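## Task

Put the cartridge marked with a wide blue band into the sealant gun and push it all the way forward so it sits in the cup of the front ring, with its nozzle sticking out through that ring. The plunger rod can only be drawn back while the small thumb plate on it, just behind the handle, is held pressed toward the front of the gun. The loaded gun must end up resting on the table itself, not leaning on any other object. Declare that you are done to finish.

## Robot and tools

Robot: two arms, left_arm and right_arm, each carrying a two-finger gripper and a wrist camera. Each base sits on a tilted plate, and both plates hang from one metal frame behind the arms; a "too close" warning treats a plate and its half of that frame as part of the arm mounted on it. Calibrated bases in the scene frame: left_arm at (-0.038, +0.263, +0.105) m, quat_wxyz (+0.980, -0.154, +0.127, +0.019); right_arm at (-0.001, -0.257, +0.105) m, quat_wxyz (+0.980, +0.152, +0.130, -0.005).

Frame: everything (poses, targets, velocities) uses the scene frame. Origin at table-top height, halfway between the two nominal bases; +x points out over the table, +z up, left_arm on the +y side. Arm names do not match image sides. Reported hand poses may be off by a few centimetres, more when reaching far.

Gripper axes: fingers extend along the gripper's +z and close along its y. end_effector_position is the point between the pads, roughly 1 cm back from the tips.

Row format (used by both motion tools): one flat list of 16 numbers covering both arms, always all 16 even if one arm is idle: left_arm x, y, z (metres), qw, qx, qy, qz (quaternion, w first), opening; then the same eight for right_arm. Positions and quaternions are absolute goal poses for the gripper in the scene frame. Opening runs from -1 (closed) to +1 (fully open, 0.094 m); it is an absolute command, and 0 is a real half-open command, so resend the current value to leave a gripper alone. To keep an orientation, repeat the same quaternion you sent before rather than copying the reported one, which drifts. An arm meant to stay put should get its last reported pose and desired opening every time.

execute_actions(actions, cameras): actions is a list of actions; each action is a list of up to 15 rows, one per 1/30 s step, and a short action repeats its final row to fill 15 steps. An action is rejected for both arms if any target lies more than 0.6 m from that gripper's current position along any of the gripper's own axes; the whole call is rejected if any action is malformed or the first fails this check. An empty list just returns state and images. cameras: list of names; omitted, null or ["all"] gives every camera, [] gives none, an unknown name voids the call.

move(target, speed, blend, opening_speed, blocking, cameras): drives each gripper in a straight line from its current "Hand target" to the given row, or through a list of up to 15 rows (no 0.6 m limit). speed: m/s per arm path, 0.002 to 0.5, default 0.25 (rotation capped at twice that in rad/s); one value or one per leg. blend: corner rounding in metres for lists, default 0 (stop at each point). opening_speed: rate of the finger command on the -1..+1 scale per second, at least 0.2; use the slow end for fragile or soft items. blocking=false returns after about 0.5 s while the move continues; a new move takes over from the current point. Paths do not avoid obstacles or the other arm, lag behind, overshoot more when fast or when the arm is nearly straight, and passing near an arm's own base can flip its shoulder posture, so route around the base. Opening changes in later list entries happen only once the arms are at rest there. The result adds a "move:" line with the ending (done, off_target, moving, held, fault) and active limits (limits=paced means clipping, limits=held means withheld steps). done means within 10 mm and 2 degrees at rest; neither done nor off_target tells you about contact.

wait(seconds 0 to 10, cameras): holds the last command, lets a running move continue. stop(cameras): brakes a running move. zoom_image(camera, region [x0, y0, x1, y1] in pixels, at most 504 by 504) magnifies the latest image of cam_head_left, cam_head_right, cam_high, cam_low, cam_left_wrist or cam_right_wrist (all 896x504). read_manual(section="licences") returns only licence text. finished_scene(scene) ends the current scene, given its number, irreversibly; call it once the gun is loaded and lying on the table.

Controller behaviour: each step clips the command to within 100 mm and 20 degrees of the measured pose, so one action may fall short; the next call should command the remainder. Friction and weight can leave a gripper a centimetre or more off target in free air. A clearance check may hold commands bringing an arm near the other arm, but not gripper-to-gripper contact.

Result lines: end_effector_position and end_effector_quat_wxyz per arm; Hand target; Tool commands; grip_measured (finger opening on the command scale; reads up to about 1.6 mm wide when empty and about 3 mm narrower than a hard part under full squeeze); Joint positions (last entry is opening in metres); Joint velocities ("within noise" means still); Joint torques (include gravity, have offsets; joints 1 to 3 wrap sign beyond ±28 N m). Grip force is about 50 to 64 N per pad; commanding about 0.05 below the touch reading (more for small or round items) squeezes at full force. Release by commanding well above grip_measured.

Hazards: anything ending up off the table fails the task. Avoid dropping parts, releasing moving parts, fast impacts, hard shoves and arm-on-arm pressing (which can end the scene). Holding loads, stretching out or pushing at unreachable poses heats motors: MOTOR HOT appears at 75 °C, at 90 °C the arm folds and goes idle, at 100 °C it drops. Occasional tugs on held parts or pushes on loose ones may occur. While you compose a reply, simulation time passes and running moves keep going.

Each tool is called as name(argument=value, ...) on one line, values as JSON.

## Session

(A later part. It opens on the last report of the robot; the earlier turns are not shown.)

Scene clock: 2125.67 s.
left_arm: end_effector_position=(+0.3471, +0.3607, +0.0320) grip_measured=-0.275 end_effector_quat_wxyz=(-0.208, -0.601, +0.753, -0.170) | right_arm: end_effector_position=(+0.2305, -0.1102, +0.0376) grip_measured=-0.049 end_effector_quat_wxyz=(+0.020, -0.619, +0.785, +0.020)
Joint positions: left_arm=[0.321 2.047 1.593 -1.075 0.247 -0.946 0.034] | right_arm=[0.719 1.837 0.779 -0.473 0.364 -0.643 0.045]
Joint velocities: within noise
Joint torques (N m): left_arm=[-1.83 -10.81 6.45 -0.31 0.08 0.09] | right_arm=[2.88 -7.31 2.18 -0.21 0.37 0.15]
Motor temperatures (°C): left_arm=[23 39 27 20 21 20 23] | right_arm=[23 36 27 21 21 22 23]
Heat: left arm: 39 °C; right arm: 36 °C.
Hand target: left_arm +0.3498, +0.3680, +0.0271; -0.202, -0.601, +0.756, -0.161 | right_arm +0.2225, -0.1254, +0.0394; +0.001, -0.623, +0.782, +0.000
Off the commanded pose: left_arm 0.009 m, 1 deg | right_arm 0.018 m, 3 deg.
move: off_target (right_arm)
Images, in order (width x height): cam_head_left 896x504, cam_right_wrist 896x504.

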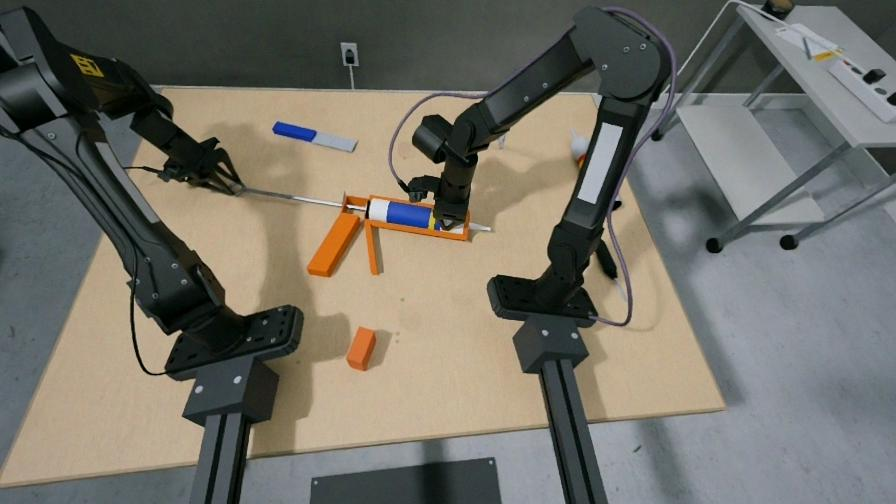

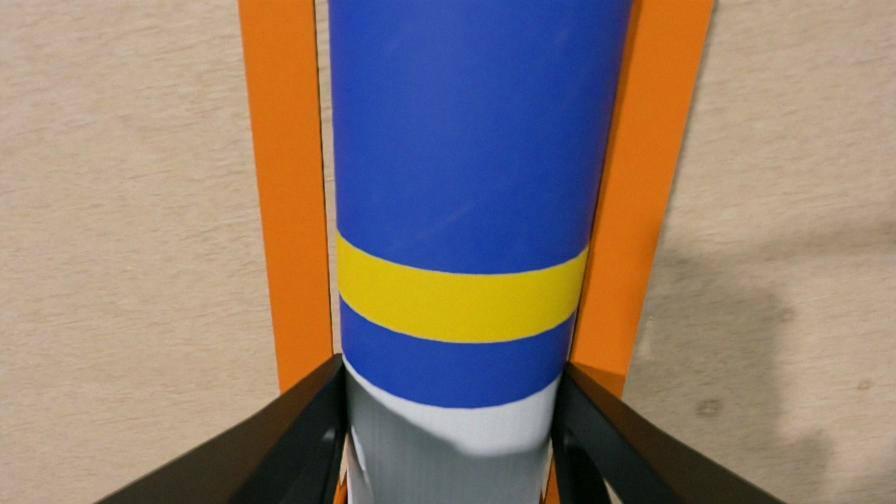

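move(target=[[0.349, 0.362, 0.027, -0.2025, -0.6013, 0.7559, -0.1611, -0.6, 0.2270, -0.110, 0.032, 0, -0.6225, 0.7826, 0, -0.25],[0.349, 0.362, 0.027, -0.2025, -0.6013, 0.7559, -0.1611, -0.6, 0.2270, -0.110, 0.032, 0, -0.6225, 0.7826, 0, 0.2],[0.349, 0.362, 0.027, -0.2025, -0.6013, 0.7559, -0.1611, -0.6, 0.235, -0.103, 0.15, 0, -0.6225, 0.7826, 0, 0.2]], speed=[0.05,0.05,0.2], cameras=["cam_right_wrist","cam_head_left"])

zoom_image(camera="cam_right_wrist", region=[350, 180, 550, 400])

Scene clock: 2134.20 s.
left_arm: end_effector_position=(+0.3479, +0.3610, +0.0316) grip_measured=-0.275 end_effector_quat_wxyz=(-0.205, -0.602, +0.753, -0.170) | right_arm: end_effector_position=(+0.2310, -0.1077, +0.1401) grip_measured=+0.198 end_effector_quat_wxyz=(-0.013, -0.624, +0.781, -0.002)
Joint positions: left_arm=[0.32 2.047 1.593 -1.071 0.244 -0.948 0.034] | right_arm=[0.892 1.72 1.073 -1.029 0.394 -0.441 0.056]
Joint velocities: within noise
Joint torques (N m): left_arm=[-2.82 -11.49 4.79 -0.18 0.09 -0.03] | right_arm=[3.45 -5.97 8.05 0.02 0 0.12]
Motor temperatures (°C): left_arm=[23 39 27 20 21 20 23] | right_arm=[23 36 27 21 21 22 24]
Heat: left arm: 39 °C; right arm: 36 °C.
Hand target: left_arm +0.3490, +0.3619, +0.0271; -0.202, -0.601, +0.756, -0.161 | right_arm +0.2349, -0.1032, +0.1498; +0.000, -0.622, +0.783, +0.000
Off the commanded pose: left_arm 0.005 m, 1 deg | right_arm 0.012 m, 2 deg.
move: off_target (right_arm)
Images, in order (width x height): cam_head_left 896x504, cam_right_wrist 896x504.

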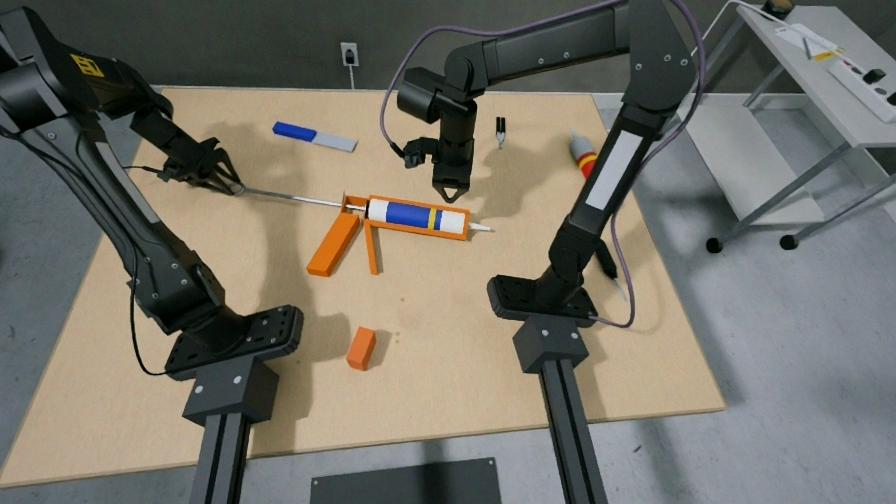

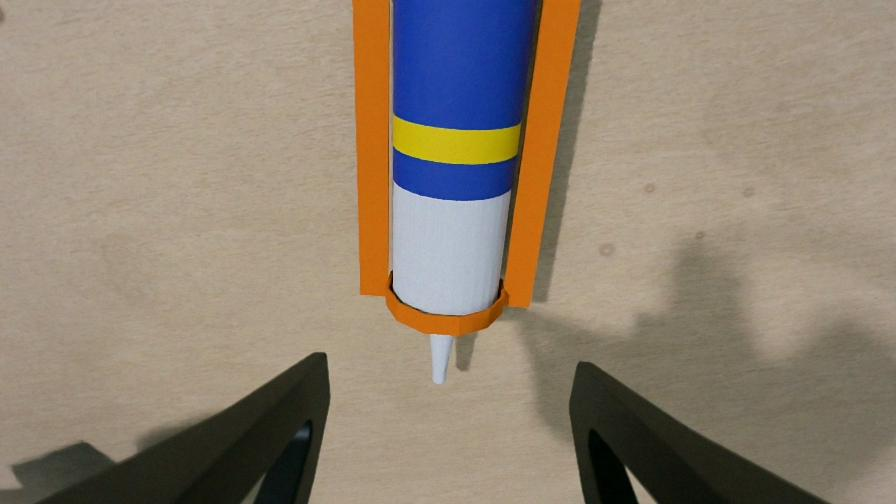

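Scaled by 2.291 from the camera's 896x504 image, which has a finer 1280x720 frame.

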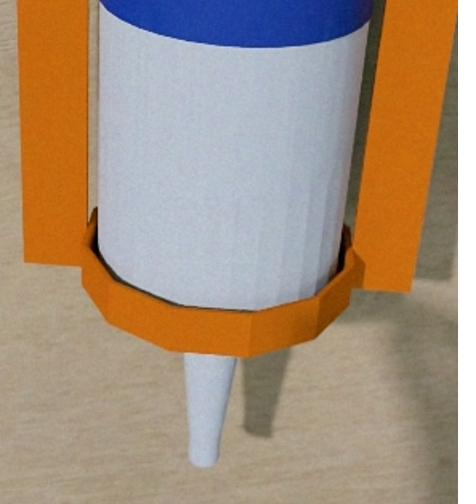

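move(target=[[0.349, 0.362, 0.015, -0.2025, -0.6013, 0.7559, -0.1611, -0.6, 0.235, -0.15, 0.20, 0, -0.6225, 0.7826, 0, 0.2],[0.349, 0.362, 0.015, -0.2025, -0.6013, 0.7559, -0.1611, 0.2, 0.235, -0.15, 0.20, 0, -0.6225, 0.7826, 0, 0.2],[0.349, 0.375, 0.09, -0.2025, -0.6013, 0.7559, -0.1611, 0.2, 0.235, -0.19, 0.22, 0, -0.6225, 0.7826, 0, 0.2]], speed=[0.1,0.1,0.12])

Scene clock: 2147.13 s.
left_arm: end_effector_position=(+0.3441, +0.3715, +0.0785) grip_measured=+0.197 end_effector_quat_wxyz=(-0.217, -0.601, +0.752, -0.161) | right_arm: end_effector_position=(+0.2288, -0.1884, +0.2106) grip_measured=+0.198 end_effector_quat_wxyz=(-0.014, -0.624, +0.781, +0.001)
Joint positions: left_arm=[0.32 1.984 1.687 -1.254 0.235 -0.948 0.056] | right_arm=[0.808 1.417 1.135 -1.36 0.395 -0.531 0.056]
Joint velocities: within noise
Joint torques (N m): left_arm=[-3.02 -14.48 6.01 -0.43 0.18 -0.06] | right_arm=[1.58 -4.36 8.73 0.03 0.06 -0.09]
Motor temperatures (°C): left_arm=[23 40 27 20 21 20 23] | right_arm=[23 35 28 21 21 22 23]
Heat: left arm: 40 °C; right arm: 35 °C.
Hand target: left_arm +0.3488, +0.3748, +0.0899; -0.202, -0.601, +0.756, -0.161 | right_arm +0.2348, -0.1901, +0.2198; +0.000, -0.623, +0.783, +0.000
Off the commanded pose: left_arm 0.013 m, 2 deg | right_arm 0.011 m, 2 deg.
move: off_target (left_arm, right_arm); target 2's new opening was sent with left_arm's hand 0.015 m and 1 deg from that target

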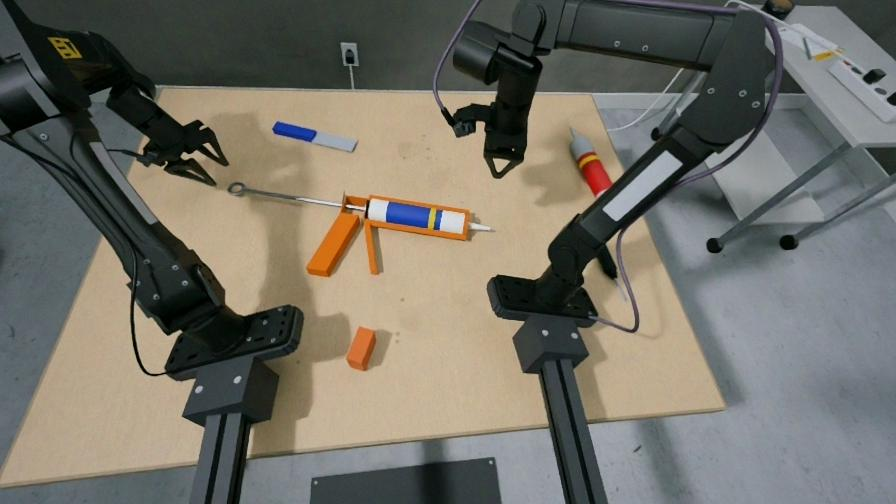

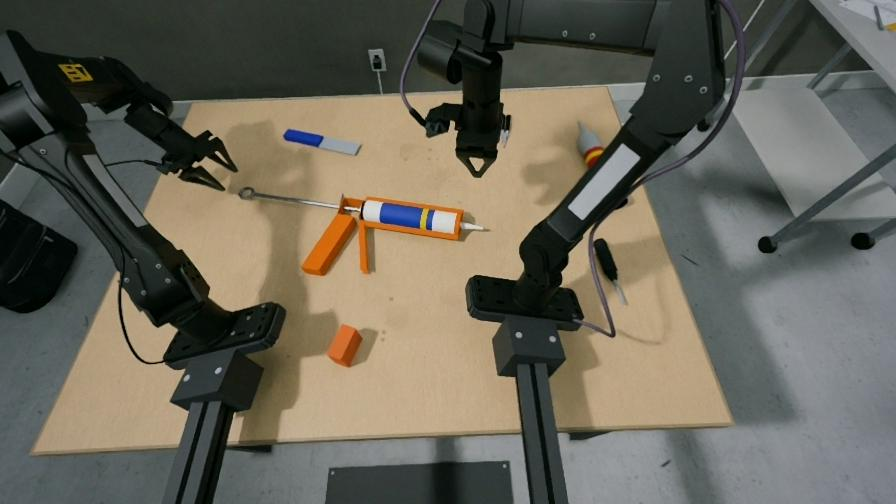

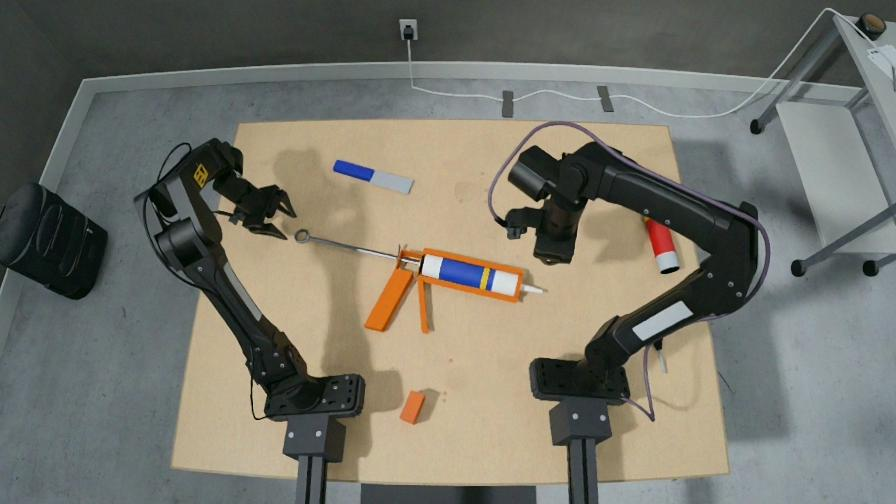

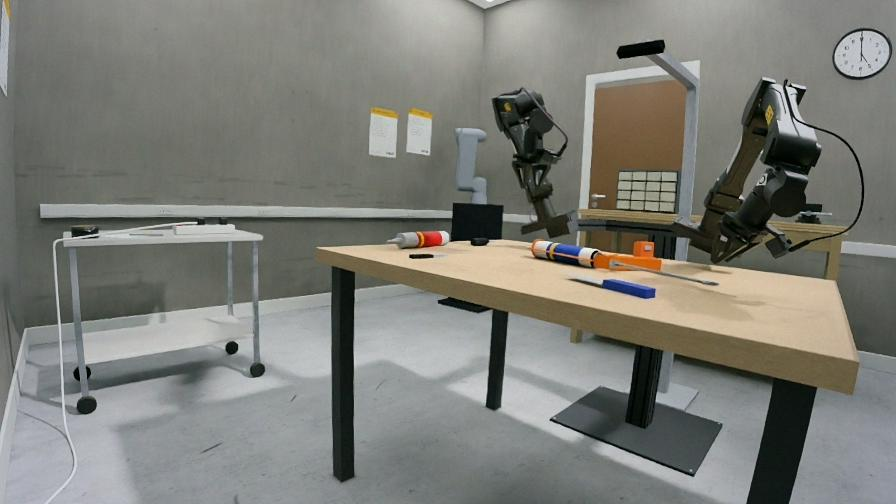

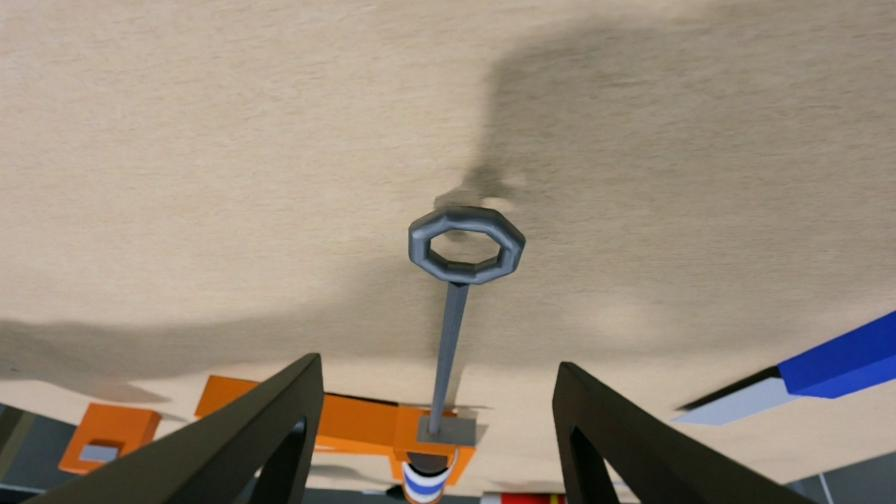

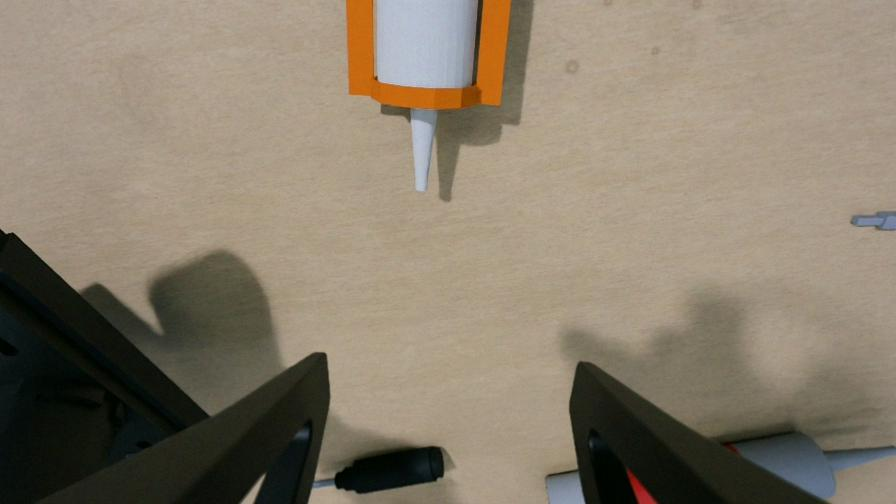

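zoom_image(camera="cam_high", region=[390, 230, 560, 320])

zoom_image(camera="cam_right_wrist", region=[330, 0, 530, 200])

zoom_image(camera="cam_low", region=[500, 220, 740, 310])

Scaled by 2.965 from the camera's 896x504 image, which has a finer 1280x720 frame.

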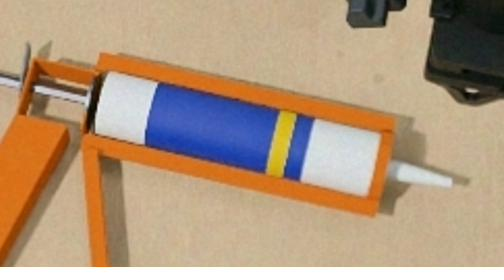

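Scaled by 2.520 from the camera's 896x504 image, which has a finer 1280x720 frame.

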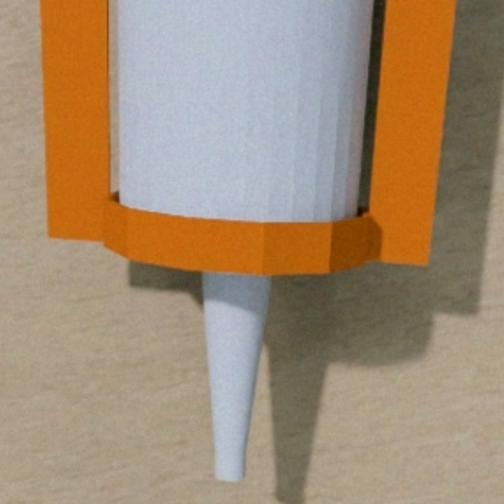

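Scaled by 2.100 from the camera's 896x504 image, which has a finer 1280x720 frame.

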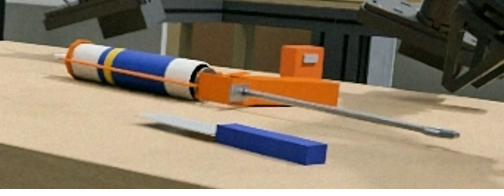

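finished_scene(scene=1)

The scene is finished: the task was done.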